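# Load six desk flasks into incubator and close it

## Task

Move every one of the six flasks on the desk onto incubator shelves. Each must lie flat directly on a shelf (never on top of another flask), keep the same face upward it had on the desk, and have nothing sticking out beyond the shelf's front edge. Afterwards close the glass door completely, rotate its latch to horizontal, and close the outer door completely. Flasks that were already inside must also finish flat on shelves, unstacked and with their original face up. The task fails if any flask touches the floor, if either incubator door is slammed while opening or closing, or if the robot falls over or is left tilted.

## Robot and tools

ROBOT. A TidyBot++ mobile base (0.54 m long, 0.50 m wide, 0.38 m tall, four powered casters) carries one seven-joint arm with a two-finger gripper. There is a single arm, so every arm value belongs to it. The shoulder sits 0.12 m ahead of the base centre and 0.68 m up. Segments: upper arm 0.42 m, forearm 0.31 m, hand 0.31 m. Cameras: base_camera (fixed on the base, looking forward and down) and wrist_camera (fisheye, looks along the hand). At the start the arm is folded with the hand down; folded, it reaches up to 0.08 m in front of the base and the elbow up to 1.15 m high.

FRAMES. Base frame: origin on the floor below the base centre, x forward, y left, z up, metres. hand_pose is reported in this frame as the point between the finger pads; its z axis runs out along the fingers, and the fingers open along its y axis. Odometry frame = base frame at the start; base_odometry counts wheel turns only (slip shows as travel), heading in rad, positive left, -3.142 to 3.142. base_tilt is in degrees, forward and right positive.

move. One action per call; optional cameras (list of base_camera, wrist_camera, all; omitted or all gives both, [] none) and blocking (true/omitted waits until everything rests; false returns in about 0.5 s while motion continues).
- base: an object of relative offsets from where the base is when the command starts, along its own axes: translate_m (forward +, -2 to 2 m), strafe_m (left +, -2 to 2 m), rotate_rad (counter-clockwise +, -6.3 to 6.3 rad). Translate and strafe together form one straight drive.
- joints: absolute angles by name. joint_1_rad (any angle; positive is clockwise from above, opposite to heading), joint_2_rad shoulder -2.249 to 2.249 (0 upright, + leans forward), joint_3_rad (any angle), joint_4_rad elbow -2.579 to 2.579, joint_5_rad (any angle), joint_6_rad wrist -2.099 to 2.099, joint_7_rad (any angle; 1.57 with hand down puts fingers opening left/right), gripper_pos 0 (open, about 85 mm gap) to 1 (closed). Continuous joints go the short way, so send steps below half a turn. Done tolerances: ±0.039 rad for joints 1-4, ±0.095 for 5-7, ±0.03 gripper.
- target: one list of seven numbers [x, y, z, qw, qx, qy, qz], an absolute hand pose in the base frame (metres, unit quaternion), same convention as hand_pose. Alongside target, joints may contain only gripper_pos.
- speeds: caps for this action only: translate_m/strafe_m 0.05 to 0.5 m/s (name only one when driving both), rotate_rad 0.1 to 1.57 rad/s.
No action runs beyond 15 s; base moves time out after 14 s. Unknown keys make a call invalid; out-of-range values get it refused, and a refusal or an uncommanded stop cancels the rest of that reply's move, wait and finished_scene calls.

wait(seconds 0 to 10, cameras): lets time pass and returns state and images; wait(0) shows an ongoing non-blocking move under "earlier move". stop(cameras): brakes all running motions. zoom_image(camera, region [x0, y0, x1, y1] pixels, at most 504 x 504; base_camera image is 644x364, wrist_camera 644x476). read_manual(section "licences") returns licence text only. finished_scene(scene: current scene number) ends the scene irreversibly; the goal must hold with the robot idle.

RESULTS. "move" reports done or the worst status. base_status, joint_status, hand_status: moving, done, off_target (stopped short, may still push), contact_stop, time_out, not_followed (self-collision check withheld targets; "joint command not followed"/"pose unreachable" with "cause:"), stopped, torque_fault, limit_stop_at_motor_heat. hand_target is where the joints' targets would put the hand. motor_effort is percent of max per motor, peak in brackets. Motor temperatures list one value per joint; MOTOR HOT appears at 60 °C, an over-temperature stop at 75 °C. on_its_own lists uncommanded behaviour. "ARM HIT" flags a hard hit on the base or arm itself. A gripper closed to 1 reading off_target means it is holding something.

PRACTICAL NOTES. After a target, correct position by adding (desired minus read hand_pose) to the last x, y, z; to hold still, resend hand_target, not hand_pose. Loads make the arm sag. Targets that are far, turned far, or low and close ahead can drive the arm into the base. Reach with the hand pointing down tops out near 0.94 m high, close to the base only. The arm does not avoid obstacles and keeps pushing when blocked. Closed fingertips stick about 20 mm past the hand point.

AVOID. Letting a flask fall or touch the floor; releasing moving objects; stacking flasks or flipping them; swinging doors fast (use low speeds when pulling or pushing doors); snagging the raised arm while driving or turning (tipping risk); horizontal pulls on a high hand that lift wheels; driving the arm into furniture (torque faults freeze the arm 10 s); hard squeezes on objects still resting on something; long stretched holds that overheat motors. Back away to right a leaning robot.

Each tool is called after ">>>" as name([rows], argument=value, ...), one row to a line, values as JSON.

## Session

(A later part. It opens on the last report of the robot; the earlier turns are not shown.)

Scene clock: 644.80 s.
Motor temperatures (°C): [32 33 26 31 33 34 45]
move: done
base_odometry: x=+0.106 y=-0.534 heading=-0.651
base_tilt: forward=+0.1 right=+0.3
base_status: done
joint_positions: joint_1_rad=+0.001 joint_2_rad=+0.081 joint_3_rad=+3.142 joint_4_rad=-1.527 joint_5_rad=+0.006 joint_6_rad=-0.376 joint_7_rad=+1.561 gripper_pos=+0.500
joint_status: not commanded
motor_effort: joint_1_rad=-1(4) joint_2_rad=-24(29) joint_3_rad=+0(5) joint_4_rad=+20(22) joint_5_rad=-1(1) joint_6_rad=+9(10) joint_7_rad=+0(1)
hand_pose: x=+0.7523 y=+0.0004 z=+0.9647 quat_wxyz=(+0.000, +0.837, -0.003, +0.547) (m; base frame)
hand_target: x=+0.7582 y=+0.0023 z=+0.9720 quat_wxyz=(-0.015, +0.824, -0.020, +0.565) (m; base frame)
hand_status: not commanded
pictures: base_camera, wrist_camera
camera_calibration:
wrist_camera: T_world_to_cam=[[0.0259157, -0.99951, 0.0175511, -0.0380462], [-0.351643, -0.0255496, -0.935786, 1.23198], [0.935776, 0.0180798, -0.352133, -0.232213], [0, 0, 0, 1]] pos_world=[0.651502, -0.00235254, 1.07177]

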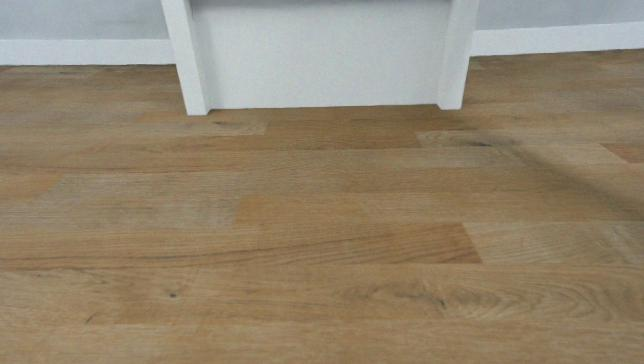

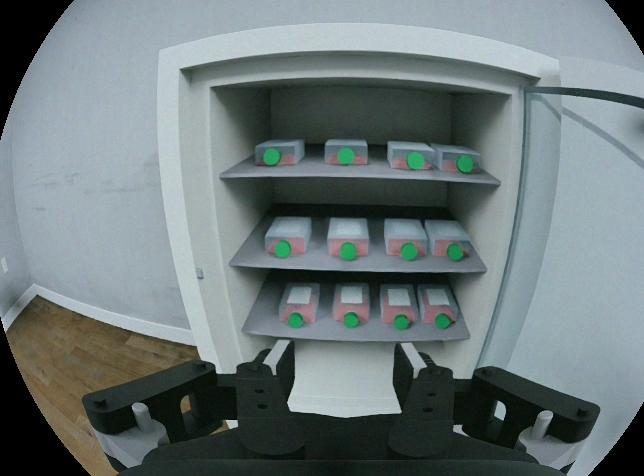

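>>> move(joints={"joint_1_rad": 0.0, "joint_2_rad": -0.74, "joint_3_rad": 3.14, "joint_4_rad": -1.95, "joint_5_rad": 0.0, "joint_6_rad": -0.75, "joint_7_rad": 1.52, "gripper_pos": 1.0}, cameras=[])

>>> move(joints={"joint_1_rad": 0.6})

Scene clock: 647.70 s.
Motor temperatures (°C): [32 33 26 31 33 34 45]
move: done
base_odometry: x=+0.106 y=-0.534 heading=-0.651
base_tilt: forward=+0.1 right=+0.3
base_status: not commanded
joint_positions: joint_1_rad=+0.001 joint_2_rad=-0.733 joint_3_rad=+3.142 joint_4_rad=-1.930 joint_5_rad=+0.006 joint_6_rad=-0.676 joint_7_rad=+1.561 gripper_pos=+0.999
joint_status: all done
motor_effort: joint_1_rad=+0(2) joint_2_rad=+5(26) joint_3_rad=+1(2) joint_4_rad=+19(21) joint_5_rad=-1(2) joint_6_rad=+10(11) joint_7_rad=+1(2)
hand_pose: x=+0.4272 y=+0.0001 z=+1.0170 quat_wxyz=(+0.000, +0.805, -0.003, +0.593) (m; base frame)
hand_target: x=+0.4174 y=+0.0020 z=+0.9854 quat_wxyz=(-0.014, +0.830, -0.020, +0.557) (m; base frame)
hand_status: not commanded
pictures: none
No camera images: "cameras" was empty.

Scene clock: 649.53 s.
Motor temperatures (°C): [32 33 26 31 33 34 45]
move: done
base_odometry: x=+0.106 y=-0.534 heading=-0.651
base_tilt: forward=+0.2 right=+0.2
base_status: not commanded
joint_positions: joint_1_rad=+0.585 joint_2_rad=-0.733 joint_3_rad=+3.142 joint_4_rad=-1.930 joint_5_rad=+0.006 joint_6_rad=-0.678 joint_7_rad=+1.561 gripper_pos=+0.999
joint_status: all done
motor_effort: joint_1_rad=-1(2) joint_2_rad=+6(6) joint_3_rad=+1(2) joint_4_rad=+19(20) joint_5_rad=+0(1) joint_6_rad=+9(10) joint_7_rad=+0(2)
hand_pose: x=+0.3759 y=-0.1699 z=+1.0162 quat_wxyz=(+0.171, +0.771, -0.235, +0.567) (m; base frame)
hand_target: x=+0.3664 y=-0.1668 z=+0.9854 quat_wxyz=(+0.151, +0.787, -0.265, +0.536) (m; base frame)
hand_status: not commanded
pictures: base_camera, wrist_camera
camera_calibration:
wrist_camera: T_world_to_cam=[[-0.533117, -0.845807, 0.0199138, 0.0345394], [-0.220291, 0.116048, -0.968506, 1.1515], [0.816859, -0.520714, -0.248191, -0.0113192], [0, 0, 0, 1]] pos_world=[0.281325, -0.11031, 1.11174]

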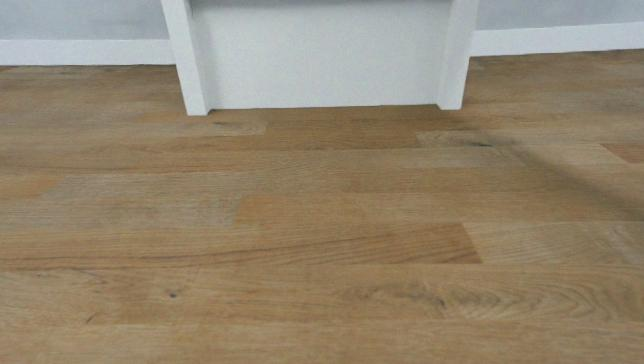

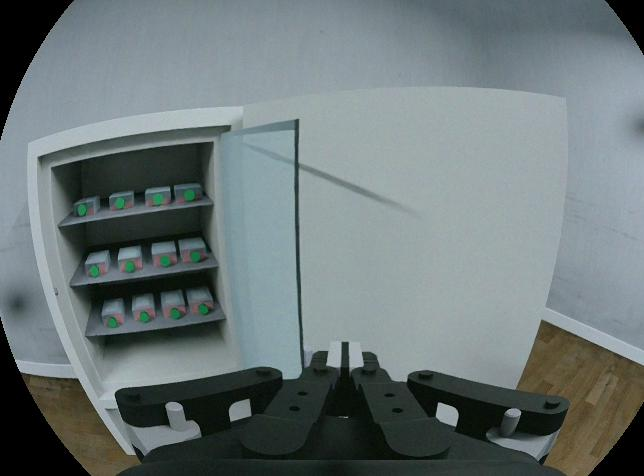

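>>> move(base={"translate_m": -0.034, "strafe_m": -0.385}, joints={"joint_1_rad": 0.0}, cameras=["wrist_camera"])

Scene clock: 653.30 s.
Motor temperatures (°C): [32 33 26 31 33 34 45]
move: done
base_odometry: x=-0.155 y=-0.819 heading=-0.652
base_tilt: forward=+0.0 right=+0.3
base_status: done
joint_positions: joint_1_rad=+0.013 joint_2_rad=-0.736 joint_3_rad=+3.143 joint_4_rad=-1.930 joint_5_rad=+0.006 joint_6_rad=-0.679 joint_7_rad=+1.561 gripper_pos=+0.999
joint_status: all done
motor_effort: joint_1_rad=+0(2) joint_2_rad=+5(6) joint_3_rad=+1(3) joint_4_rad=+19(20) joint_5_rad=+0(1) joint_6_rad=+9(10) joint_7_rad=+0(1)
hand_pose: x=+0.4259 y=-0.0046 z=+1.0166 quat_wxyz=(+0.004, +0.805, -0.009, +0.593) (m; base frame)
hand_target: x=+0.4174 y=+0.0020 z=+0.9854 quat_wxyz=(-0.014, +0.830, -0.020, +0.557) (m; base frame)
hand_status: not commanded
pictures: wrist_camera
camera_calibration:
wrist_camera: T_world_to_cam=[[0.00813526, -0.999788, 0.0188894, -0.0292044], [-0.246649, -0.0203127, -0.968892, 1.15457], [0.969071, 0.00322314, -0.246762, -0.0298902], [0, 0, 0, 1]] pos_world=[0.313977, -0.00564942, 1.11183]

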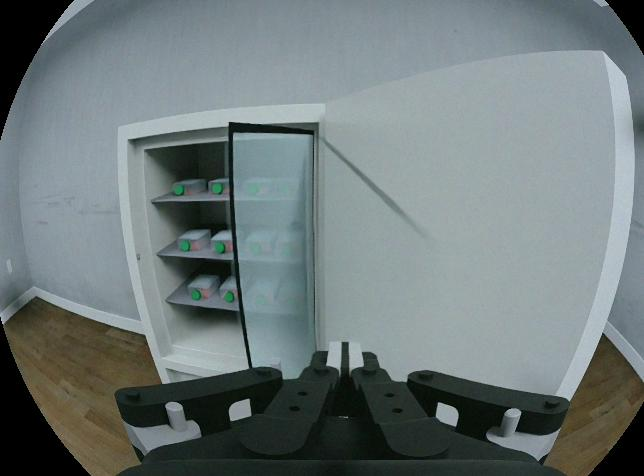

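>>> move(joints={"joint_2_rad": 0.085, "joint_4_rad": -1.505, "joint_6_rad": -0.32}, cameras=["wrist_camera"])

Scene clock: 656.07 s.
Motor temperatures (°C): [32 33 26 31 33 34 45]
move: done
base_odometry: x=-0.155 y=-0.819 heading=-0.652
base_tilt: forward=+0.1 right=+0.4
base_status: not commanded
joint_positions: joint_1_rad=+0.013 joint_2_rad=+0.087 joint_3_rad=+3.143 joint_4_rad=-1.518 joint_5_rad=+0.006 joint_6_rad=-0.394 joint_7_rad=+1.561 gripper_pos=+0.999
joint_status: all done
motor_effort: joint_1_rad=-1(1) joint_2_rad=-24(27) joint_3_rad=+0(1) joint_4_rad=+20(22) joint_5_rad=-1(1) joint_6_rad=+9(11) joint_7_rad=+0(1)
hand_pose: x=+0.7528 y=-0.0087 z=+0.9612 quat_wxyz=(+0.004, +0.841, -0.009, +0.541) (m; base frame)
hand_target: x=+0.7626 y=+0.0023 z=+0.9914 quat_wxyz=(-0.015, +0.816, -0.020, +0.577) (m; base frame)
hand_status: not commanded
pictures: wrist_camera
camera_calibration:
wrist_camera: T_world_to_cam=[[0.011639, -0.999784, 0.0172335, -0.0359932], [-0.365927, -0.0202979, -0.930422, 1.23434], [0.930571, 0.004523, -0.366084, -0.216635], [0, 0, 0, 1]] pos_world=[0.653691, -0.00995115, 1.06977]

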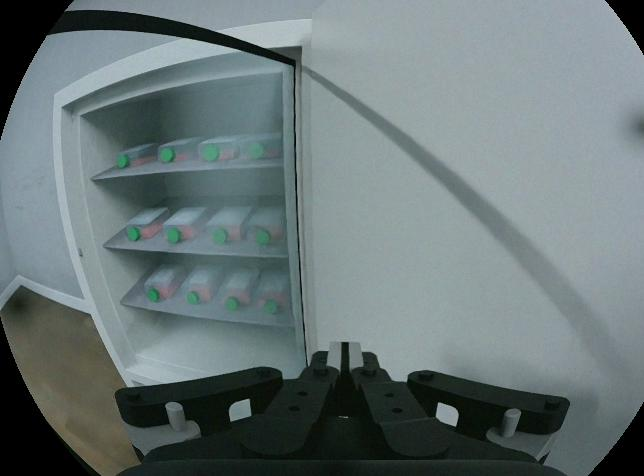

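>>> move(base={"translate_m": 0.031, "strafe_m": 0.186}, speeds={"strafe_m": 0.12}, cameras=["wrist_camera"])

Scene clock: 658.40 s.
Motor temperatures (°C): [32 33 26 31 33 34 45]
move: done
base_odometry: x=-0.017 y=-0.690 heading=-0.652
base_tilt: forward=+0.1 right=+0.3
base_status: done
joint_positions: joint_1_rad=+0.003 joint_2_rad=+0.087 joint_3_rad=+3.144 joint_4_rad=-1.516 joint_5_rad=+0.006 joint_6_rad=-0.390 joint_7_rad=+1.561 gripper_pos=+0.999
joint_status: not commanded
motor_effort: joint_1_rad=-1(5) joint_2_rad=-24(26) joint_3_rad=+0(4) joint_4_rad=+21(21) joint_5_rad=+0(1) joint_6_rad=+9(9) joint_7_rad=+0(1)
hand_pose: x=+0.7537 y=-0.0022 z=+0.9636 quat_wxyz=(+0.001, +0.839, -0.004, +0.543) (m; base frame)
hand_target: x=+0.7626 y=+0.0023 z=+0.9914 quat_wxyz=(-0.015, +0.816, -0.020, +0.577) (m; base frame)
hand_status: not commanded
pictures: wrist_camera
camera_calibration:
wrist_camera: T_world_to_cam=[[0.0218381, -0.999608, 0.0175002, -0.0374829], [-0.360074, -0.0241937, -0.93261, 1.23471], [0.932668, 0.0140651, -0.360461, -0.223562], [0, 0, 0, 1]] pos_world=[0.653914, -0.00445162, 1.07157]

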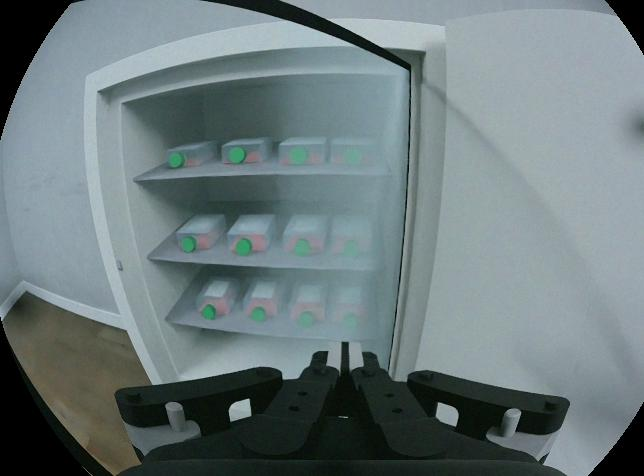

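>>> move(base={"translate_m": 0.077, "strafe_m": 0.147}, speeds={"strafe_m": 0.13}, cameras=["wrist_camera"])

>>> move(base={"translate_m": 0.066, "strafe_m": 0.077}, speeds={"strafe_m": 0.12}, cameras=["wrist_camera"])

Scene clock: 660.37 s.
Motor temperatures (°C): [32 33 26 31 33 34 45]
move: done
base_odometry: x=+0.134 y=-0.620 heading=-0.652
base_tilt: forward=+0.0 right=+0.4
base_status: done
joint_positions: joint_1_rad=+0.003 joint_2_rad=+0.086 joint_3_rad=+3.144 joint_4_rad=-1.515 joint_5_rad=+0.006 joint_6_rad=-0.389 joint_7_rad=+1.561 gripper_pos=+0.999
joint_status: not commanded
motor_effort: joint_1_rad=+0(5) joint_2_rad=-24(26) joint_3_rad=+0(5) joint_4_rad=+21(21) joint_5_rad=+0(1) joint_6_rad=+9(10) joint_7_rad=+1(1)
hand_pose: x=+0.7538 y=-0.0027 z=+0.9644 quat_wxyz=(+0.001, +0.839, -0.005, +0.544) (m; base frame)
hand_target: x=+0.7626 y=+0.0023 z=+0.9914 quat_wxyz=(-0.015, +0.816, -0.020, +0.577) (m; base frame)
hand_status: not commanded
pictures: wrist_camera
camera_calibration:
wrist_camera: T_world_to_cam=[[0.0210463, -0.999625, 0.0175186, -0.0373928], [-0.358414, -0.0239016, -0.933257, 1.23483], [0.933325, 0.0133626, -0.358783, -0.225471], [0, 0, 0, 1]] pos_world=[0.653805, -0.00485162, 1.07217]

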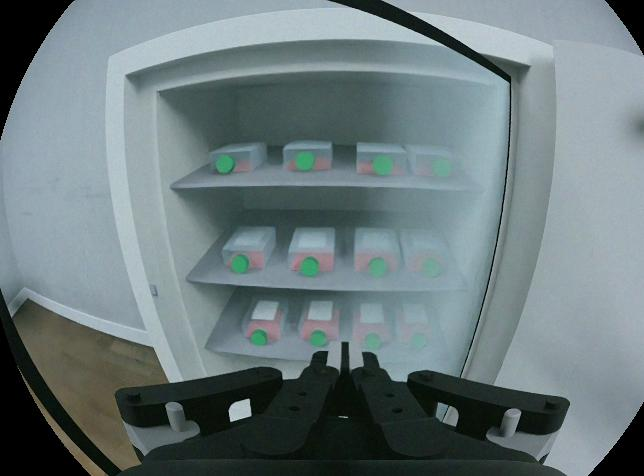

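Scene clock: 661.73 s.
Motor temperatures (°C): [32 33 26 31 33 34 45]
move: done
base_odometry: x=+0.233 y=-0.599 heading=-0.652
base_tilt: forward=-0.1 right=+0.3
base_status: done
joint_positions: joint_1_rad=+0.002 joint_2_rad=+0.088 joint_3_rad=+3.144 joint_4_rad=-1.515 joint_5_rad=+0.006 joint_6_rad=-0.388 joint_7_rad=+1.561 gripper_pos=+0.999
joint_status: not commanded
motor_effort: joint_1_rad=-1(3) joint_2_rad=-24(27) joint_3_rad=+0(2) joint_4_rad=+21(21) joint_5_rad=+0(1) joint_6_rad=+9(10) joint_7_rad=+0(1)
hand_pose: x=+0.7543 y=-0.0023 z=+0.9641 quat_wxyz=(+0.001, +0.839, -0.004, +0.544) (m; base frame)
hand_target: x=+0.7626 y=+0.0023 z=+0.9914 quat_wxyz=(-0.015, +0.816, -0.020, +0.577) (m; base frame)
hand_status: not commanded
pictures: wrist_camera
camera_calibration:
wrist_camera: T_world_to_cam=[[0.0215855, -0.999614, 0.0175175, -0.03745], [-0.358487, -0.0240952, -0.933224, 1.23474], [0.933285, 0.0138644, -0.358868, -0.225933], [0, 0, 0, 1]] pos_world=[0.654307, -0.00455166, 1.07187]

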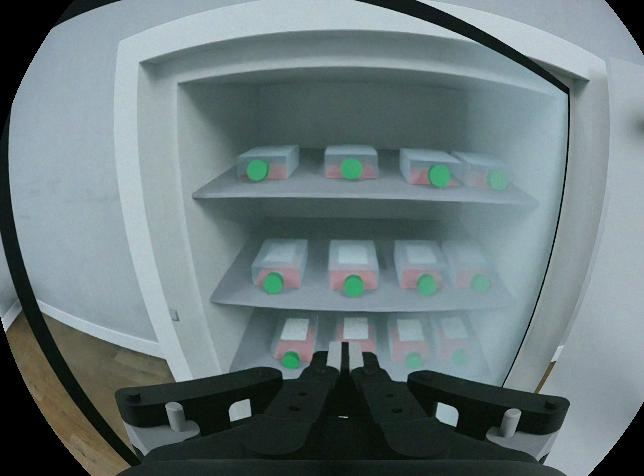

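>>> move(base={"translate_m": 0.098, "strafe_m": 0.065}, speeds={"translate_m": 0.12}, cameras=["wrist_camera"])

>>> move(base={"translate_m": 0.10, "strafe_m": 0.039}, speeds={"translate_m": 0.1}, cameras=["wrist_camera"])

Scene clock: 663.43 s.
Motor temperatures (°C): [32 33 26 31 33 34 45]
move: done
base_odometry: x=+0.350 y=-0.606 heading=-0.652
base_tilt: forward=+0.1 right=+0.3
base_status: done
joint_positions: joint_1_rad=+0.002 joint_2_rad=+0.090 joint_3_rad=+3.144 joint_4_rad=-1.513 joint_5_rad=+0.006 joint_6_rad=-0.385 joint_7_rad=+1.561 gripper_pos=+0.999
joint_status: not commanded
motor_effort: joint_1_rad=-1(4) joint_2_rad=-25(27) joint_3_rad=+0(3) joint_4_rad=+21(23) joint_5_rad=-1(2) joint_6_rad=+9(12) joint_7_rad=+0(1)
hand_pose: x=+0.7557 y=-0.0019 z=+0.9645 quat_wxyz=(+0.001, +0.838, -0.004, +0.545) (m; base frame)
hand_target: x=+0.7626 y=+0.0023 z=+0.9914 quat_wxyz=(-0.015, +0.816, -0.020, +0.577) (m; base frame)
hand_status: not commanded
pictures: wrist_camera
camera_calibration:
wrist_camera: T_world_to_cam=[[0.0223968, -0.999595, 0.0175583, -0.0376532], [-0.356157, -0.024388, -0.934108, 1.2347], [0.934158, 0.0146675, -0.356559, -0.230062], [0, 0, 0, 1]] pos_world=[0.655503, -0.00415179, 1.07197]

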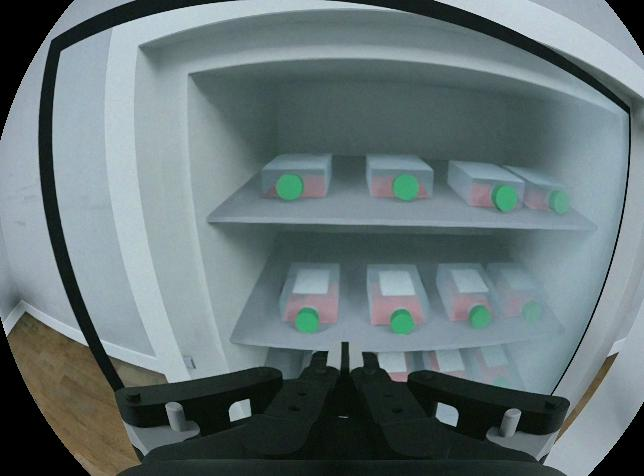

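Scene clock: 665.07 s.
Motor temperatures (°C): [32 33 26 31 33 34 45]
move: done
base_odometry: x=+0.454 y=-0.636 heading=-0.651
base_tilt: forward=+0.1 right=+0.3
base_status: done
joint_positions: joint_1_rad=+0.002 joint_2_rad=+0.090 joint_3_rad=+3.144 joint_4_rad=-1.513 joint_5_rad=+0.006 joint_6_rad=-0.385 joint_7_rad=+1.561 gripper_pos=+0.999
joint_status: not commanded
motor_effort: joint_1_rad=+0(2) joint_2_rad=-24(27) joint_3_rad=+0(1) joint_4_rad=+20(21) joint_5_rad=+0(1) joint_6_rad=+9(10) joint_7_rad=+0(1)
hand_pose: x=+0.7558 y=-0.0019 z=+0.9644 quat_wxyz=(+0.001, +0.838, -0.004, +0.545) (m; base frame)
hand_target: x=+0.7626 y=+0.0023 z=+0.9914 quat_wxyz=(-0.015, +0.816, -0.020, +0.577) (m; base frame)
hand_status: not commanded
pictures: wrist_camera
camera_calibration:
wrist_camera: T_world_to_cam=[[0.0223962, -0.999595, 0.0175567, -0.0376533], [-0.356157, -0.0243863, -0.934108, 1.23473], [0.934158, 0.0146675, -0.356559, -0.230155], [0, 0, 0, 1]] pos_world=[0.655603, -0.0041518, 1.07197]

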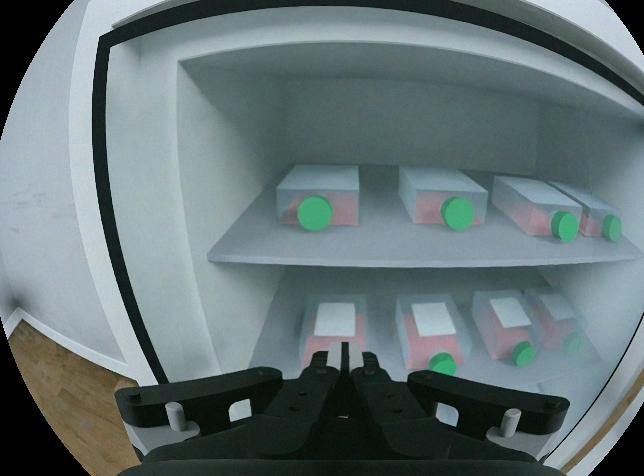

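>>> move(base={"translate_m": 0.05, "strafe_m": 0.01}, speeds={"translate_m": 0.08}, cameras=["wrist_camera"])

>>> move(base={"translate_m": 0.025, "strafe_m": 0.005}, speeds={"translate_m": 0.06}, cameras=["wrist_camera"])

Scene clock: 666.40 s.
Motor temperatures (°C): [32 33 26 31 33 34 45]
move: done
base_odometry: x=+0.500 y=-0.658 heading=-0.651
base_tilt: forward=+0.1 right=+0.3
base_status: done
joint_positions: joint_1_rad=+0.002 joint_2_rad=+0.091 joint_3_rad=+3.144 joint_4_rad=-1.513 joint_5_rad=+0.006 joint_6_rad=-0.385 joint_7_rad=+1.561 gripper_pos=+0.999
joint_status: not commanded
motor_effort: joint_1_rad=-1(2) joint_2_rad=-24(27) joint_3_rad=+0(1) joint_4_rad=+21(21) joint_5_rad=-1(1) joint_6_rad=+9(9) joint_7_rad=+0(1)
hand_pose: x=+0.7559 y=-0.0019 z=+0.9644 quat_wxyz=(+0.001, +0.838, -0.004, +0.545) (m; base frame)
hand_target: x=+0.7626 y=+0.0023 z=+0.9914 quat_wxyz=(-0.015, +0.816, -0.020, +0.577) (m; base frame)
hand_status: not commanded
pictures: wrist_camera
camera_calibration:
wrist_camera: T_world_to_cam=[[0.0223968, -0.999595, 0.0175583, -0.0376559], [-0.356157, -0.024388, -0.934108, 1.23467], [0.934158, 0.0146675, -0.356559, -0.230285], [0, 0, 0, 1]] pos_world=[0.655703, -0.00415179, 1.07187]

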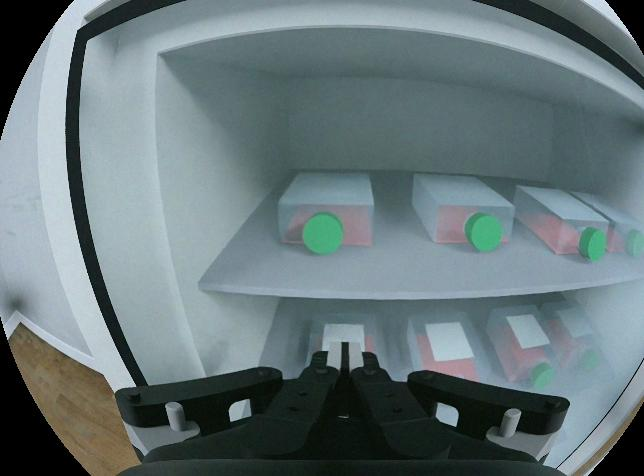

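Scene clock: 667.30 s.
Motor temperatures (°C): [32 33 26 31 33 34 45]
move: done
base_odometry: x=+0.523 y=-0.669 heading=-0.651
base_tilt: forward=+0.0 right=+0.3
base_status: done
joint_positions: joint_1_rad=+0.002 joint_2_rad=+0.088 joint_3_rad=+3.144 joint_4_rad=-1.512 joint_5_rad=+0.006 joint_6_rad=-0.383 joint_7_rad=+1.561 gripper_pos=+0.999
joint_status: not commanded
motor_effort: joint_1_rad=+0(2) joint_2_rad=-24(28) joint_3_rad=+0(1) joint_4_rad=+20(24) joint_5_rad=-1(1) joint_6_rad=+9(13) joint_7_rad=+0(1)
hand_pose: x=+0.7556 y=-0.0019 z=+0.9669 quat_wxyz=(+0.001, +0.837, -0.004, +0.547) (m; base frame)
hand_target: x=+0.7626 y=+0.0023 z=+0.9914 quat_wxyz=(-0.015, +0.816, -0.020, +0.577) (m; base frame)
hand_status: not commanded
pictures: wrist_camera
camera_calibration:
wrist_camera: T_world_to_cam=[[0.0223453, -0.999593, 0.0177603, -0.0378574], [-0.351536, -0.0244862, -0.935854, 1.23519], [0.935908, 0.0146686, -0.35194, -0.23488], [0, 0, 0, 1]] pos_world=[0.654887, -0.0041515, 1.07397]

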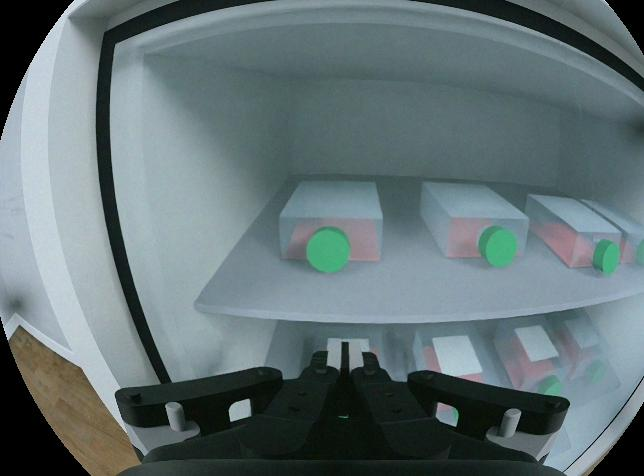

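>>> move(base={"translate_m": 0.02, "strafe_m": 0.0}, speeds={"translate_m": 0.06}, cameras=["wrist_camera"])

Scene clock: 668.20 s.
Motor temperatures (°C): [32 33 26 31 33 34 45]
move: done
base_odometry: x=+0.539 y=-0.681 heading=-0.651
base_tilt: forward=+0.1 right=+0.3
base_status: done
joint_positions: joint_1_rad=+0.002 joint_2_rad=+0.089 joint_3_rad=+3.144 joint_4_rad=-1.512 joint_5_rad=+0.006 joint_6_rad=-0.383 joint_7_rad=+1.561 gripper_pos=+0.999
joint_status: not commanded
motor_effort: joint_1_rad=-1(1) joint_2_rad=-24(27) joint_3_rad=+0(1) joint_4_rad=+21(21) joint_5_rad=-1(1) joint_6_rad=+9(10) joint_7_rad=+0(1)
hand_pose: x=+0.7558 y=-0.0019 z=+0.9665 quat_wxyz=(+0.001, +0.837, -0.004, +0.547) (m; base frame)
hand_target: x=+0.7626 y=+0.0023 z=+0.9914 quat_wxyz=(-0.015, +0.816, -0.020, +0.577) (m; base frame)
hand_status: not commanded
pictures: wrist_camera
camera_calibration:
wrist_camera: T_world_to_cam=[[0.0223572, -0.999592, 0.0177487, -0.0378524], [-0.352127, -0.0244887, -0.935632, 1.23507], [0.935685, 0.0146683, -0.352531, -0.234523], [0, 0, 0, 1]] pos_world=[0.655189, -0.00415149, 1.07357]

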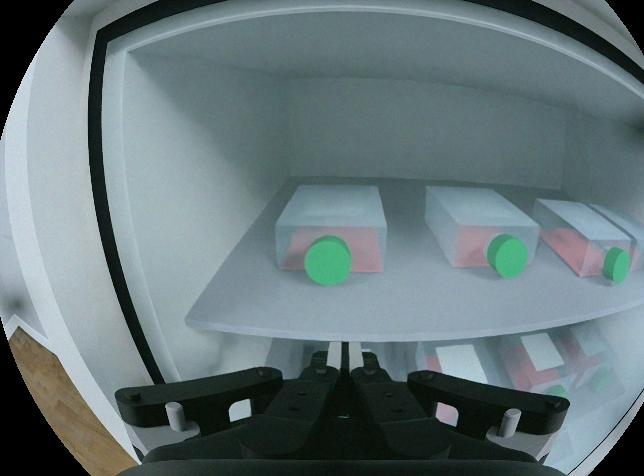

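>>> move(base={"translate_m": 0.015, "strafe_m": 0.0}, speeds={"translate_m": 0.06}, cameras=["wrist_camera"])

>>> move(base={"translate_m": 0.015, "strafe_m": 0.0}, speeds={"translate_m": 0.06}, cameras=["wrist_camera"])

Scene clock: 669.60 s.
Motor temperatures (°C): [32 33 26 31 33 34 45]
move: done
base_odometry: x=+0.551 y=-0.690 heading=-0.651
base_tilt: forward=+0.0 right=+0.3
base_status: done
joint_positions: joint_1_rad=+0.002 joint_2_rad=+0.065 joint_3_rad=+3.144 joint_4_rad=-1.532 joint_5_rad=+0.006 joint_6_rad=-0.387 joint_7_rad=+1.561 gripper_pos=+0.999
joint_status: not commanded
motor_effort: joint_1_rad=-1(2) joint_2_rad=-19(25) joint_3_rad=+0(1) joint_4_rad=+27(30) joint_5_rad=-1(1) joint_6_rad=+17(21) joint_7_rad=+0(1)
hand_pose: x=+0.7457 y=-0.0018 z=+0.9682 quat_wxyz=(+0.001, +0.837, -0.004, +0.547) (m; base frame)
hand_target: x=+0.7626 y=+0.0023 z=+0.9914 quat_wxyz=(-0.015, +0.816, -0.020, +0.577) (m; base frame)
hand_status: not commanded
pictures: wrist_camera
camera_calibration:
wrist_camera: T_world_to_cam=[[0.0223299, -0.999595, 0.017642, -0.0375248], [-0.352633, -0.0243872, -0.935444, 1.23323], [0.935495, 0.0146672, -0.353035, -0.223811], [0, 0, 0, 1]] pos_world=[0.64509, -0.00415179, 1.07527]

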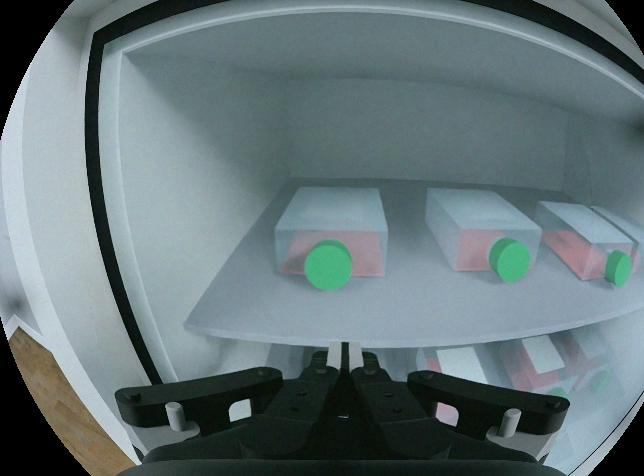

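Scene clock: 670.27 s.
Motor temperatures (°C): [32 33 26 31 33 34 45]
move: done
base_odometry: x=+0.563 y=-0.698 heading=-0.651
base_tilt: forward=+0.0 right=+0.4
base_status: done
joint_positions: joint_1_rad=+0.002 joint_2_rad=+0.034 joint_3_rad=+3.144 joint_4_rad=-1.558 joint_5_rad=+0.006 joint_6_rad=-0.399 joint_7_rad=+1.561 gripper_pos=+0.999
joint_status: not commanded
motor_effort: joint_1_rad=-2(3) joint_2_rad=-13(20) joint_3_rad=+0(1) joint_4_rad=+32(34) joint_5_rad=-1(1) joint_6_rad=+23(27) joint_7_rad=+1(2)
hand_pose: x=+0.7319 y=-0.0021 z=+0.9683 quat_wxyz=(+0.001, +0.839, -0.004, +0.544) (m; base frame)
hand_target: x=+0.7626 y=+0.0023 z=+0.9914 quat_wxyz=(-0.015, +0.816, -0.020, +0.577) (m; base frame)
hand_status: not commanded
pictures: wrist_camera
camera_calibration:
wrist_camera: T_world_to_cam=[[0.021883, -0.999609, 0.0173834, -0.0368903], [-0.359485, -0.0240919, -0.93284, 1.23102], [0.932894, 0.0141643, -0.359872, -0.202349], [0, 0, 0, 1]] pos_world=[0.632112, -0.00435205, 1.07617]

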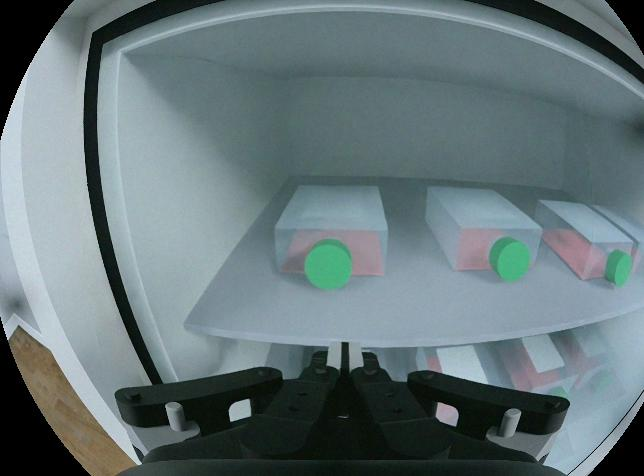

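>>> move(base={"translate_m": -0.2, "strafe_m": 0.11}, joints={"joint_2_rad": 0.03, "joint_4_rad": -1.865, "joint_6_rad": -0.14})

Scene clock: 672.73 s.
Motor temperatures (°C): [32 33 26 31 33 34 45]
move: done
base_odometry: x=+0.471 y=-0.489 heading=-0.651
base_tilt: forward=+0.1 right=+0.3
base_status: done
joint_positions: joint_1_rad=+0.005 joint_2_rad=+0.038 joint_3_rad=+3.145 joint_4_rad=-1.848 joint_5_rad=+0.006 joint_6_rad=-0.211 joint_7_rad=+1.561 gripper_pos=+0.999
joint_status: all done
motor_effort: joint_1_rad=-1(4) joint_2_rad=-22(29) joint_3_rad=+0(3) joint_4_rad=+20(30) joint_5_rad=-1(2) joint_6_rad=+8(23) joint_7_rad=+1(2)
hand_pose: x=+0.7031 y=-0.0038 z=+0.8483 quat_wxyz=(+0.002, +0.867, -0.006, +0.499) (m; base frame)
hand_target: x=+0.7079 y=+0.0023 z=+0.8629 quat_wxyz=(-0.014, +0.851, -0.021, +0.525) (m; base frame)
hand_status: not commanded
pictures: base_camera, wrist_camera
camera_calibration:
wrist_camera: T_world_to_cam=[[0.0208946, -0.999678, 0.0143706, -0.032691], [-0.45569, -0.0223165, -0.889859, 1.13988], [0.889893, 0.0120447, -0.45601, -0.106899], [0, 0, 0, 1]] pos_world=[0.615245, -0.00595473, 0.966058]

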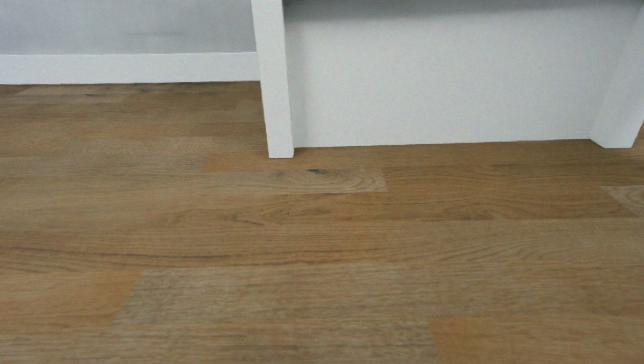

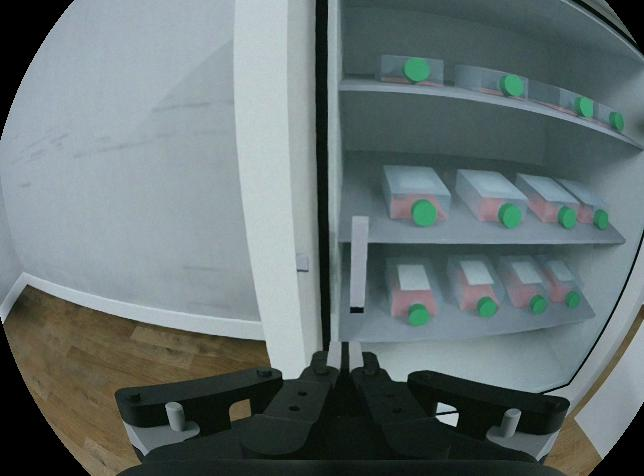

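>>> move(base={"translate_m": 0.12, "strafe_m": 0.013}, joints={"joint_2_rad": 0.074, "joint_4_rad": -1.988, "joint_6_rad": 0.03}, cameras=["wrist_camera"])

Scene clock: 675.13 s.
Motor temperatures (°C): [32 33 26 31 33 34 45]
move: done
base_odometry: x=+0.574 y=-0.552 heading=-0.650
base_tilt: forward=+0.1 right=+0.3
base_status: done
joint_positions: joint_1_rad=+0.005 joint_2_rad=+0.083 joint_3_rad=+3.145 joint_4_rad=-1.968 joint_5_rad=+0.006 joint_6_rad=-0.042 joint_7_rad=+1.561 gripper_pos=+0.999
joint_status: all done
motor_effort: joint_1_rad=+0(2) joint_2_rad=-22(27) joint_3_rad=+0(2) joint_4_rad=+18(20) joint_5_rad=-1(1) joint_6_rad=+9(10) joint_7_rad=+1(2)
hand_pose: x=+0.7025 y=-0.0035 z=+0.8006 quat_wxyz=(+0.001, +0.866, -0.005, +0.501) (m; base frame)
hand_target: x=+0.7060 y=+0.0023 z=+0.8146 quat_wxyz=(-0.014, +0.850, -0.021, +0.527) (m; base frame)
hand_status: not commanded
pictures: wrist_camera
camera_calibration:
wrist_camera: T_world_to_cam=[[0.0217249, -0.999663, 0.0142185, -0.0320466], [-0.451964, -0.0225058, -0.891752, 1.09607], [0.891772, 0.012947, -0.452301, -0.132268], [0, 0, 0, 1]] pos_world=[0.614035, -0.0056553, 0.918058]

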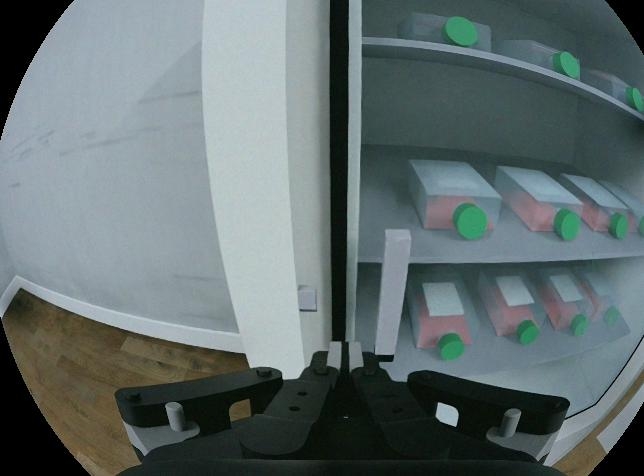

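>>> move(base={"translate_m": 0.098}, speeds={"translate_m": 0.1}, cameras=["wrist_camera"])

Scene clock: 676.93 s.
Motor temperatures (°C): [32 33 26 31 33 34 45]
move: done
base_odometry: x=+0.652 y=-0.611 heading=-0.650
base_tilt: forward=+0.0 right=+0.2
base_status: done
joint_positions: joint_1_rad=+0.005 joint_2_rad=+0.080 joint_3_rad=+3.145 joint_4_rad=-1.972 joint_5_rad=+0.006 joint_6_rad=-0.038 joint_7_rad=+1.561 gripper_pos=+0.999
joint_status: not commanded
motor_effort: joint_1_rad=+0(1) joint_2_rad=-22(25) joint_3_rad=+0(1) joint_4_rad=+18(19) joint_5_rad=+0(1) joint_6_rad=+9(9) joint_7_rad=-1(1)
hand_pose: x=+0.7016 y=-0.0035 z=+0.8011 quat_wxyz=(+0.001, +0.865, -0.005, +0.502) (m; base frame)
hand_target: x=+0.7060 y=+0.0023 z=+0.8146 quat_wxyz=(-0.014, +0.850, -0.021, +0.527) (m; base frame)
hand_status: not commanded
pictures: wrist_camera
camera_calibration:
wrist_camera: T_world_to_cam=[[0.0218231, -0.999659, 0.0143186, -0.0321752], [-0.449645, -0.0226057, -0.892921, 1.09536], [0.892941, 0.013048, -0.449985, -0.133942], [0, 0, 0, 1]] pos_world=[0.612827, -0.00565513, 0.918258]

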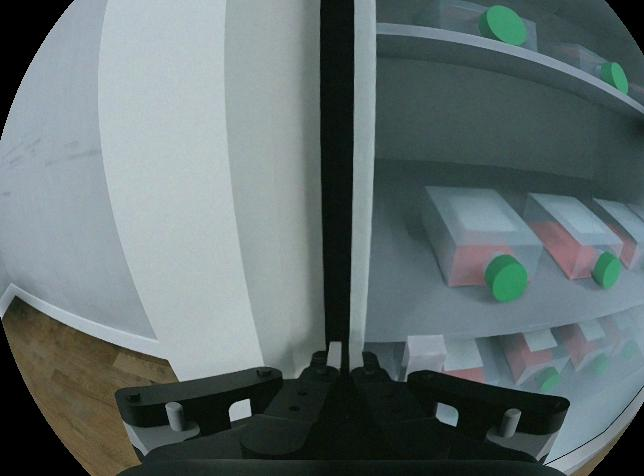

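>>> zoom_image(camera="wrist_camera", region=[280, 290, 500, 430])

Scaled by 2.291.

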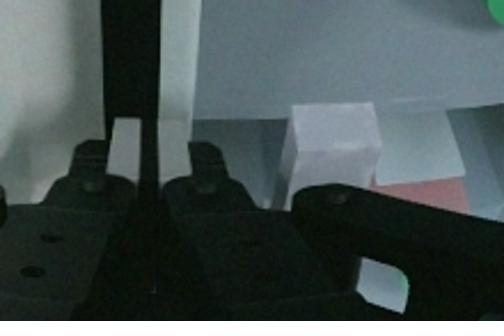

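>>> move(base={"translate_m": 0.006}, speeds={"translate_m": 0.05}, cameras=[])

Scene clock: 677.93 s.
Motor temperatures (°C): [32 33 26 31 33 34 45]
move: done
base_odometry: x=+0.657 y=-0.615 heading=-0.650
base_tilt: forward=+0.1 right=+0.3
base_status: done
joint_positions: joint_1_rad=+0.005 joint_2_rad=+0.080 joint_3_rad=+3.145 joint_4_rad=-1.972 joint_5_rad=+0.006 joint_6_rad=-0.037 joint_7_rad=+1.561 gripper_pos=+0.999
joint_status: not commanded
motor_effort: joint_1_rad=+0(1) joint_2_rad=-21(26) joint_3_rad=+0(1) joint_4_rad=+18(19) joint_5_rad=+0(1) joint_6_rad=+9(9) joint_7_rad=+0(1)
hand_pose: x=+0.7016 y=-0.0035 z=+0.8011 quat_wxyz=(+0.001, +0.865, -0.005, +0.502) (m; base frame)
hand_target: x=+0.7060 y=+0.0023 z=+0.8146 quat_wxyz=(-0.014, +0.850, -0.021, +0.527) (m; base frame)
hand_status: not commanded
pictures: none
No camera images: "cameras" was empty.

>>> move(base={"strafe_m": -0.035}, speeds={"strafe_m": 0.06}, cameras=["wrist_camera"])

>>> move(base={"strafe_m": -0.03}, speeds={"strafe_m": 0.06}, cameras=["wrist_camera"])

Scene clock: 679.37 s.
Motor temperatures (°C): [32 33 26 31 33 34 45]
move: done
base_odometry: x=+0.636 y=-0.643 heading=-0.650
base_tilt: forward=+0.0 right=+0.3
base_status: done
joint_positions: joint_1_rad=-0.007 joint_2_rad=+0.080 joint_3_rad=+3.137 joint_4_rad=-1.972 joint_5_rad=+0.006 joint_6_rad=-0.037 joint_7_rad=+1.561 gripper_pos=+0.999
joint_status: not commanded
motor_effort: joint_1_rad=+1(4) joint_2_rad=-22(23) joint_3_rad=+2(4) joint_4_rad=+18(19) joint_5_rad=+0(1) joint_6_rad=+8(9) joint_7_rad=+0(1)
hand_pose: x=+0.7015 y=+0.0080 z=+0.8012 quat_wxyz=(-0.004, +0.865, +0.003, +0.502) (m; base frame)
hand_target: x=+0.7060 y=+0.0023 z=+0.8146 quat_wxyz=(-0.014, +0.850, -0.021, +0.527) (m; base frame)
hand_status: not commanded
pictures: wrist_camera
camera_calibration:
wrist_camera: T_world_to_cam=[[0.0416121, -0.99904, 0.0136809, -0.0341158], [-0.448424, -0.0309105, -0.893286, 1.09523], [0.892852, 0.0310367, -0.44928, -0.134581], [0, 0, 0, 1]] pos_world=[0.612707, 0.00394801, 0.918356]

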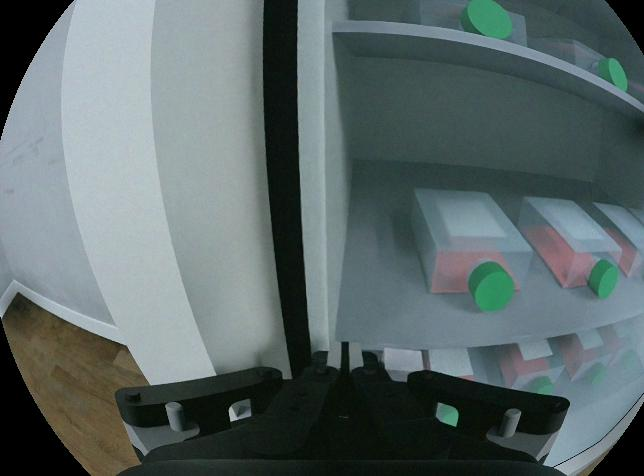

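Scene clock: 680.33 s.
Motor temperatures (°C): [32 33 26 31 33 34 45]
move: done
base_odometry: x=+0.618 y=-0.667 heading=-0.649
base_tilt: forward=+0.1 right=+0.3
base_status: done
joint_positions: joint_1_rad=-0.008 joint_2_rad=+0.080 joint_3_rad=+3.135 joint_4_rad=-1.972 joint_5_rad=+0.006 joint_6_rad=-0.037 joint_7_rad=+1.561 gripper_pos=+0.999
joint_status: not commanded
motor_effort: joint_1_rad=+0(5) joint_2_rad=-22(23) joint_3_rad=+1(6) joint_4_rad=+18(19) joint_5_rad=+0(1) joint_6_rad=+9(9) joint_7_rad=+0(1)
hand_pose: x=+0.7015 y=+0.0101 z=+0.8014 quat_wxyz=(-0.005, +0.865, +0.005, +0.502) (m; base frame)
hand_target: x=+0.7060 y=+0.0023 z=+0.8146 quat_wxyz=(-0.014, +0.850, -0.021, +0.527) (m; base frame)
hand_status: not commanded
pictures: wrist_camera
camera_calibration:
wrist_camera: T_world_to_cam=[[0.0451781, -0.998889, 0.0134328, -0.034377], [-0.447837, -0.0322709, -0.893533, 1.09525], [0.892973, 0.0343524, -0.448797, -0.135137], [0, 0, 0, 1]] pos_world=[0.61272, 0.00564825, 0.918455]

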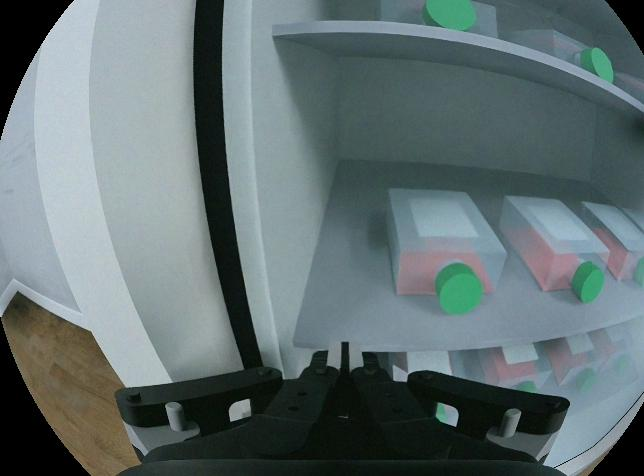

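>>> zoom_image(camera="wrist_camera", region=[240, 300, 480, 450])

Scaled by 2.100.

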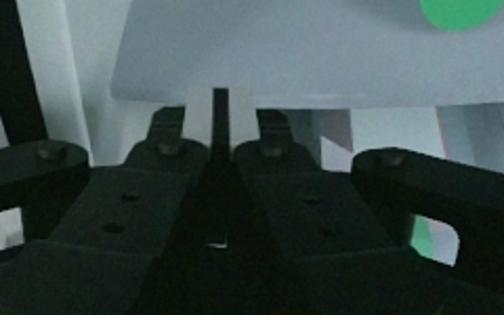

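>>> move(joints={"joint_2_rad": 0.095, "joint_4_rad": -2.02, "joint_6_rad": 0.078}, cameras=["wrist_camera"])

>>> move(base={"strafe_m": -0.012}, speeds={"strafe_m": 0.06}, cameras=["wrist_camera"])

Scene clock: 682.50 s.
Motor temperatures (°C): [32 33 26 31 33 34 45]
move: done
base_odometry: x=+0.618 y=-0.667 heading=-0.649
base_tilt: forward=+0.0 right=+0.4
base_status: not commanded
joint_positions: joint_1_rad=-0.008 joint_2_rad=+0.086 joint_3_rad=+3.135 joint_4_rad=-2.000 joint_5_rad=+0.006 joint_6_rad=+0.016 joint_7_rad=+1.561 gripper_pos=+0.999
joint_status: all done
motor_effort: joint_1_rad=+0(1) joint_2_rad=-21(23) joint_3_rad=+1(1) joint_4_rad=+17(18) joint_5_rad=-1(1) joint_6_rad=+8(9) joint_7_rad=+0(1)
hand_pose: x=+0.7018 y=+0.0102 z=+0.7973 quat_wxyz=(-0.005, +0.860, +0.005, +0.511) (m; base frame)
hand_target: x=+0.7059 y=+0.0022 z=+0.7980 quat_wxyz=(-0.014, +0.851, -0.021, +0.524) (m; base frame)
hand_status: not commanded
pictures: wrist_camera
camera_calibration:
wrist_camera: T_world_to_cam=[[0.0451331, -0.998885, 0.0138701, -0.0344835], [-0.430242, -0.0319666, -0.902148, 1.08631], [0.901585, 0.0347492, -0.431205, -0.157307], [0, 0, 0, 1]] pos_world=[0.610757, 0.00574685, 0.912659]

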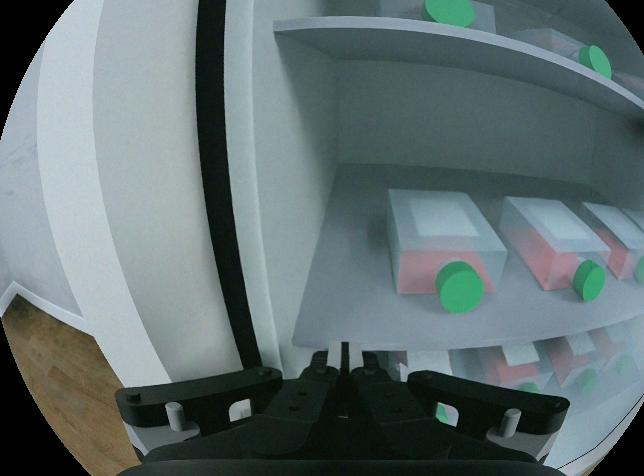

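Scene clock: 683.17 s.
Motor temperatures (°C): [32 33 26 31 33 34 45]
move: done
base_odometry: x=+0.611 y=-0.677 heading=-0.649
base_tilt: forward=+0.1 right=+0.4
base_status: done
joint_positions: joint_1_rad=-0.003 joint_2_rad=+0.086 joint_3_rad=+3.137 joint_4_rad=-2.000 joint_5_rad=+0.006 joint_6_rad=+0.016 joint_7_rad=+1.561 gripper_pos=+0.999
joint_status: not commanded
motor_effort: joint_1_rad=+0(3) joint_2_rad=-22(23) joint_3_rad=+0(4) joint_4_rad=+18(18) joint_5_rad=-1(1) joint_6_rad=+9(9) joint_7_rad=+0(1)
hand_pose: x=+0.7019 y=+0.0059 z=+0.7970 quat_wxyz=(-0.003, +0.860, +0.002, +0.510) (m; base frame)
hand_target: x=+0.7059 y=+0.0022 z=+0.7980 quat_wxyz=(-0.014, +0.851, -0.021, +0.524) (m; base frame)
hand_status: not commanded
pictures: wrist_camera
camera_calibration:
wrist_camera: T_world_to_cam=[[0.037895, -0.999183, 0.0140646, -0.0338353], [-0.430942, -0.0290393, -0.901912, 1.08616], [0.901584, 0.028117, -0.43169, -0.156918], [0, 0, 0, 1]] pos_world=[0.610829, 0.0021458, 0.912359]

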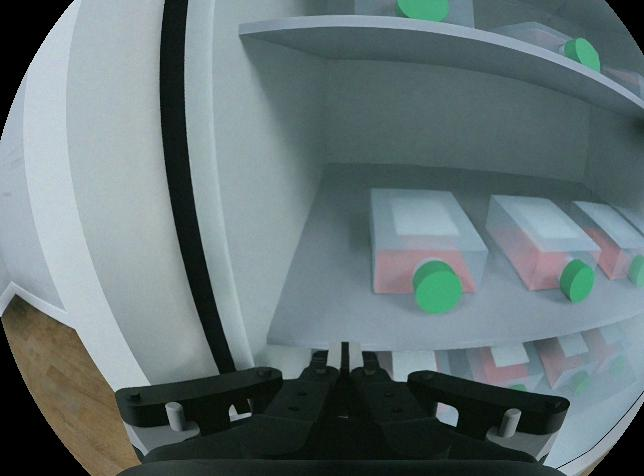

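>>> move(joints={"joint_2_rad": 0.12, "joint_4_rad": -2.045, "joint_6_rad": 0.12}, cameras=[])

>>> move(base={"strafe_m": -0.006}, speeds={"strafe_m": 0.06}, cameras=["wrist_camera"])

Scene clock: 684.20 s.
Motor temperatures (°C): [32 33 26 31 33 34 45]
move: done
base_odometry: x=+0.611 y=-0.677 heading=-0.649
base_tilt: forward=+0.0 right=+0.4
base_status: not commanded
joint_positions: joint_1_rad=-0.003 joint_2_rad=+0.116 joint_3_rad=+3.137 joint_4_rad=-2.028 joint_5_rad=+0.006 joint_6_rad=+0.059 joint_7_rad=+1.561 gripper_pos=+0.999
joint_status: all done
motor_effort: joint_1_rad=-1(1) joint_2_rad=-23(24) joint_3_rad=+0(1) joint_4_rad=+17(19) joint_5_rad=-1(1) joint_6_rad=+9(9) joint_7_rad=-1(2)
hand_pose: x=+0.7027 y=+0.0060 z=+0.7759 quat_wxyz=(-0.003, +0.864, +0.002, +0.504) (m; base frame)
hand_target: x=+0.7068 y=+0.0022 z=+0.7814 quat_wxyz=(-0.014, +0.853, -0.021, +0.521) (m; base frame)
hand_status: not commanded
pictures: none
No camera images: "cameras" was empty.

Scene clock: 684.80 s.
Motor temperatures (°C): [32 33 26 31 33 34 45]
move: done
base_odometry: x=+0.608 y=-0.682 heading=-0.649
base_tilt: forward=+0.1 right=+0.4
base_status: done
joint_positions: joint_1_rad=-0.002 joint_2_rad=+0.116 joint_3_rad=+3.137 joint_4_rad=-2.028 joint_5_rad=+0.006 joint_6_rad=+0.059 joint_7_rad=+1.561 gripper_pos=+0.999
joint_status: not commanded
motor_effort: joint_1_rad=+0(4) joint_2_rad=-23(24) joint_3_rad=+0(3) joint_4_rad=+18(18) joint_5_rad=-1(1) joint_6_rad=+9(9) joint_7_rad=+0(1)
hand_pose: x=+0.7027 y=+0.0052 z=+0.7759 quat_wxyz=(-0.003, +0.864, +0.001, +0.504) (m; base frame)
hand_target: x=+0.7068 y=+0.0022 z=+0.7814 quat_wxyz=(-0.014, +0.853, -0.021, +0.521) (m; base frame)
hand_status: not commanded
pictures: wrist_camera
camera_calibration:
wrist_camera: T_world_to_cam=[[0.0368136, -0.999233, 0.0133473, -0.0330548], [-0.445061, -0.0283526, -0.895051, 1.07205], [0.894743, 0.0270097, -0.445764, -0.151028], [0, 0, 0, 1]] pos_world=[0.613475, 0.00144504, 0.892655]

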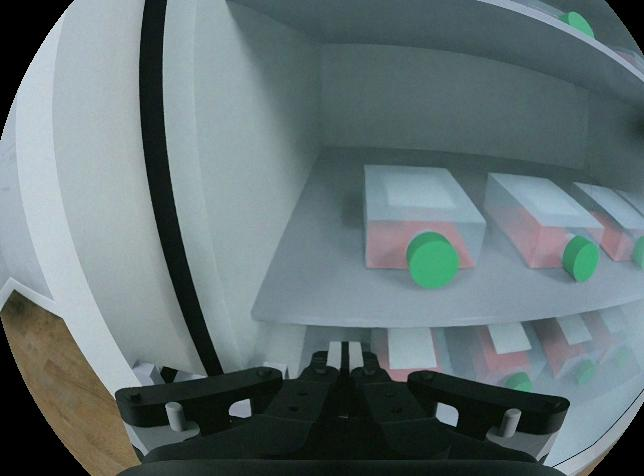

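>>> move(base={"translate_m": -0.12}, cameras=["wrist_camera"])

Scene clock: 686.23 s.
Motor temperatures (°C): [32 33 26 31 33 34 45]
move: done
base_odometry: x=+0.512 y=-0.609 heading=-0.649
base_tilt: forward=+0.0 right=+0.4
base_status: done
joint_positions: joint_1_rad=-0.002 joint_2_rad=+0.117 joint_3_rad=+3.137 joint_4_rad=-2.033 joint_5_rad=+0.006 joint_6_rad=+0.062 joint_7_rad=+1.561 gripper_pos=+0.999
joint_status: not commanded
motor_effort: joint_1_rad=+0(2) joint_2_rad=-23(25) joint_3_rad=+0(1) joint_4_rad=+18(19) joint_5_rad=+0(1) joint_6_rad=+8(9) joint_7_rad=+0(1)
hand_pose: x=+0.7016 y=+0.0052 z=+0.7738 quat_wxyz=(-0.003, +0.864, +0.001, +0.503) (m; base frame)
hand_target: x=+0.7068 y=+0.0022 z=+0.7814 quat_wxyz=(-0.014, +0.853, -0.021, +0.521) (m; base frame)
hand_status: not commanded
pictures: wrist_camera
camera_calibration:
wrist_camera: T_world_to_cam=[[0.0368453, -0.999233, 0.0132592, -0.0329376], [-0.447182, -0.028352, -0.893993, 1.07031], [0.893684, 0.0270101, -0.447884, -0.148539], [0, 0, 0, 1]] pos_world=[0.612582, 0.00144504, 0.890754]

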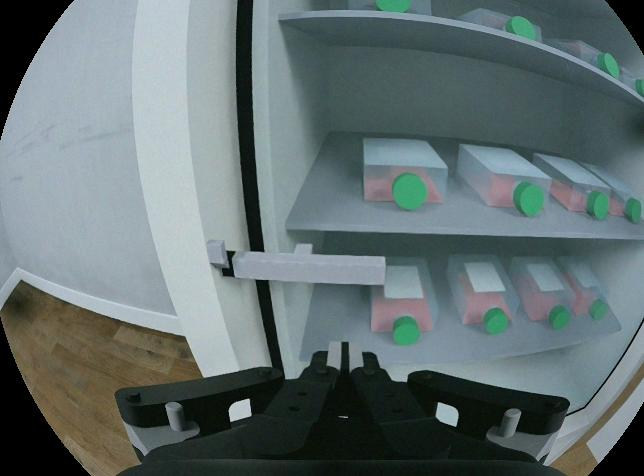

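>>> zoom_image(camera="wrist_camera", region=[190, 210, 430, 330])

Scaled by 2.100.

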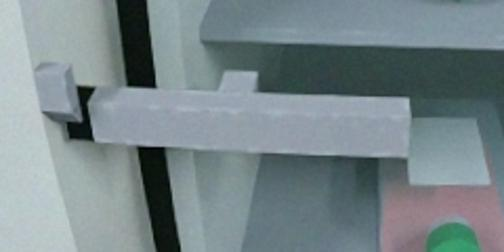

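>>> move(base={"translate_m": -0.627, "strafe_m": -0.877}, joints={"joint_1_rad": 0.0, "joint_2_rad": -0.74, "joint_4_rad": -1.95, "joint_6_rad": -0.75}, cameras=["wrist_camera"])

Scene clock: 691.33 s.
Motor temperatures (°C): [32 33 26 31 33 34 45]
move: done
base_odometry: x=-0.518 y=-0.929 heading=-0.649
base_tilt: forward=+0.0 right=+0.4
base_status: done
joint_positions: joint_1_rad=-0.002 joint_2_rad=-0.737 joint_3_rad=+3.137 joint_4_rad=-1.961 joint_5_rad=+0.006 joint_6_rad=-0.678 joint_7_rad=+1.561 gripper_pos=+0.999
joint_status: all done
motor_effort: joint_1_rad=-1(3) joint_2_rad=+5(26) joint_3_rad=+1(3) joint_4_rad=+19(20) joint_5_rad=+0(1) joint_6_rad=+9(10) joint_7_rad=+1(1)
hand_pose: x=+0.4262 y=+0.0029 z=+0.9988 quat_wxyz=(+0.000, +0.814, +0.000, +0.581) (m; base frame)
hand_target: x=+0.4174 y=+0.0020 z=+0.9854 quat_wxyz=(-0.014, +0.830, -0.020, +0.557) (m; base frame)
hand_status: not commanded
pictures: wrist_camera
camera_calibration:
wrist_camera: T_world_to_cam=[[0.0286842, -0.999338, 0.0223856, -0.0337051], [-0.274609, -0.0294113, -0.961106, 1.14168], [0.961128, 0.0214212, -0.275271, -0.00278206], [0, 0, 0, 1]] pos_world=[0.317156, -0.0000449499, 1.09726]

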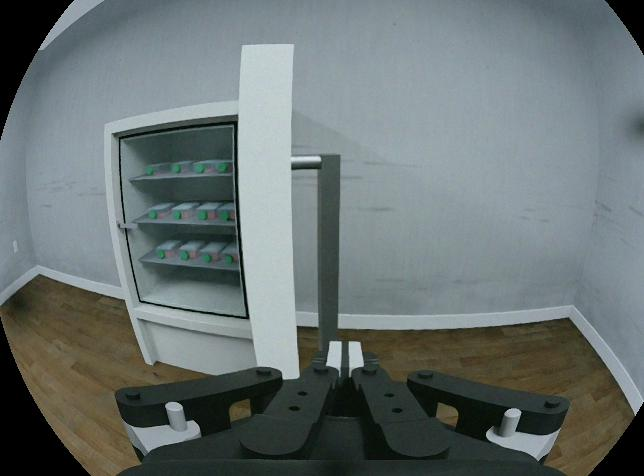

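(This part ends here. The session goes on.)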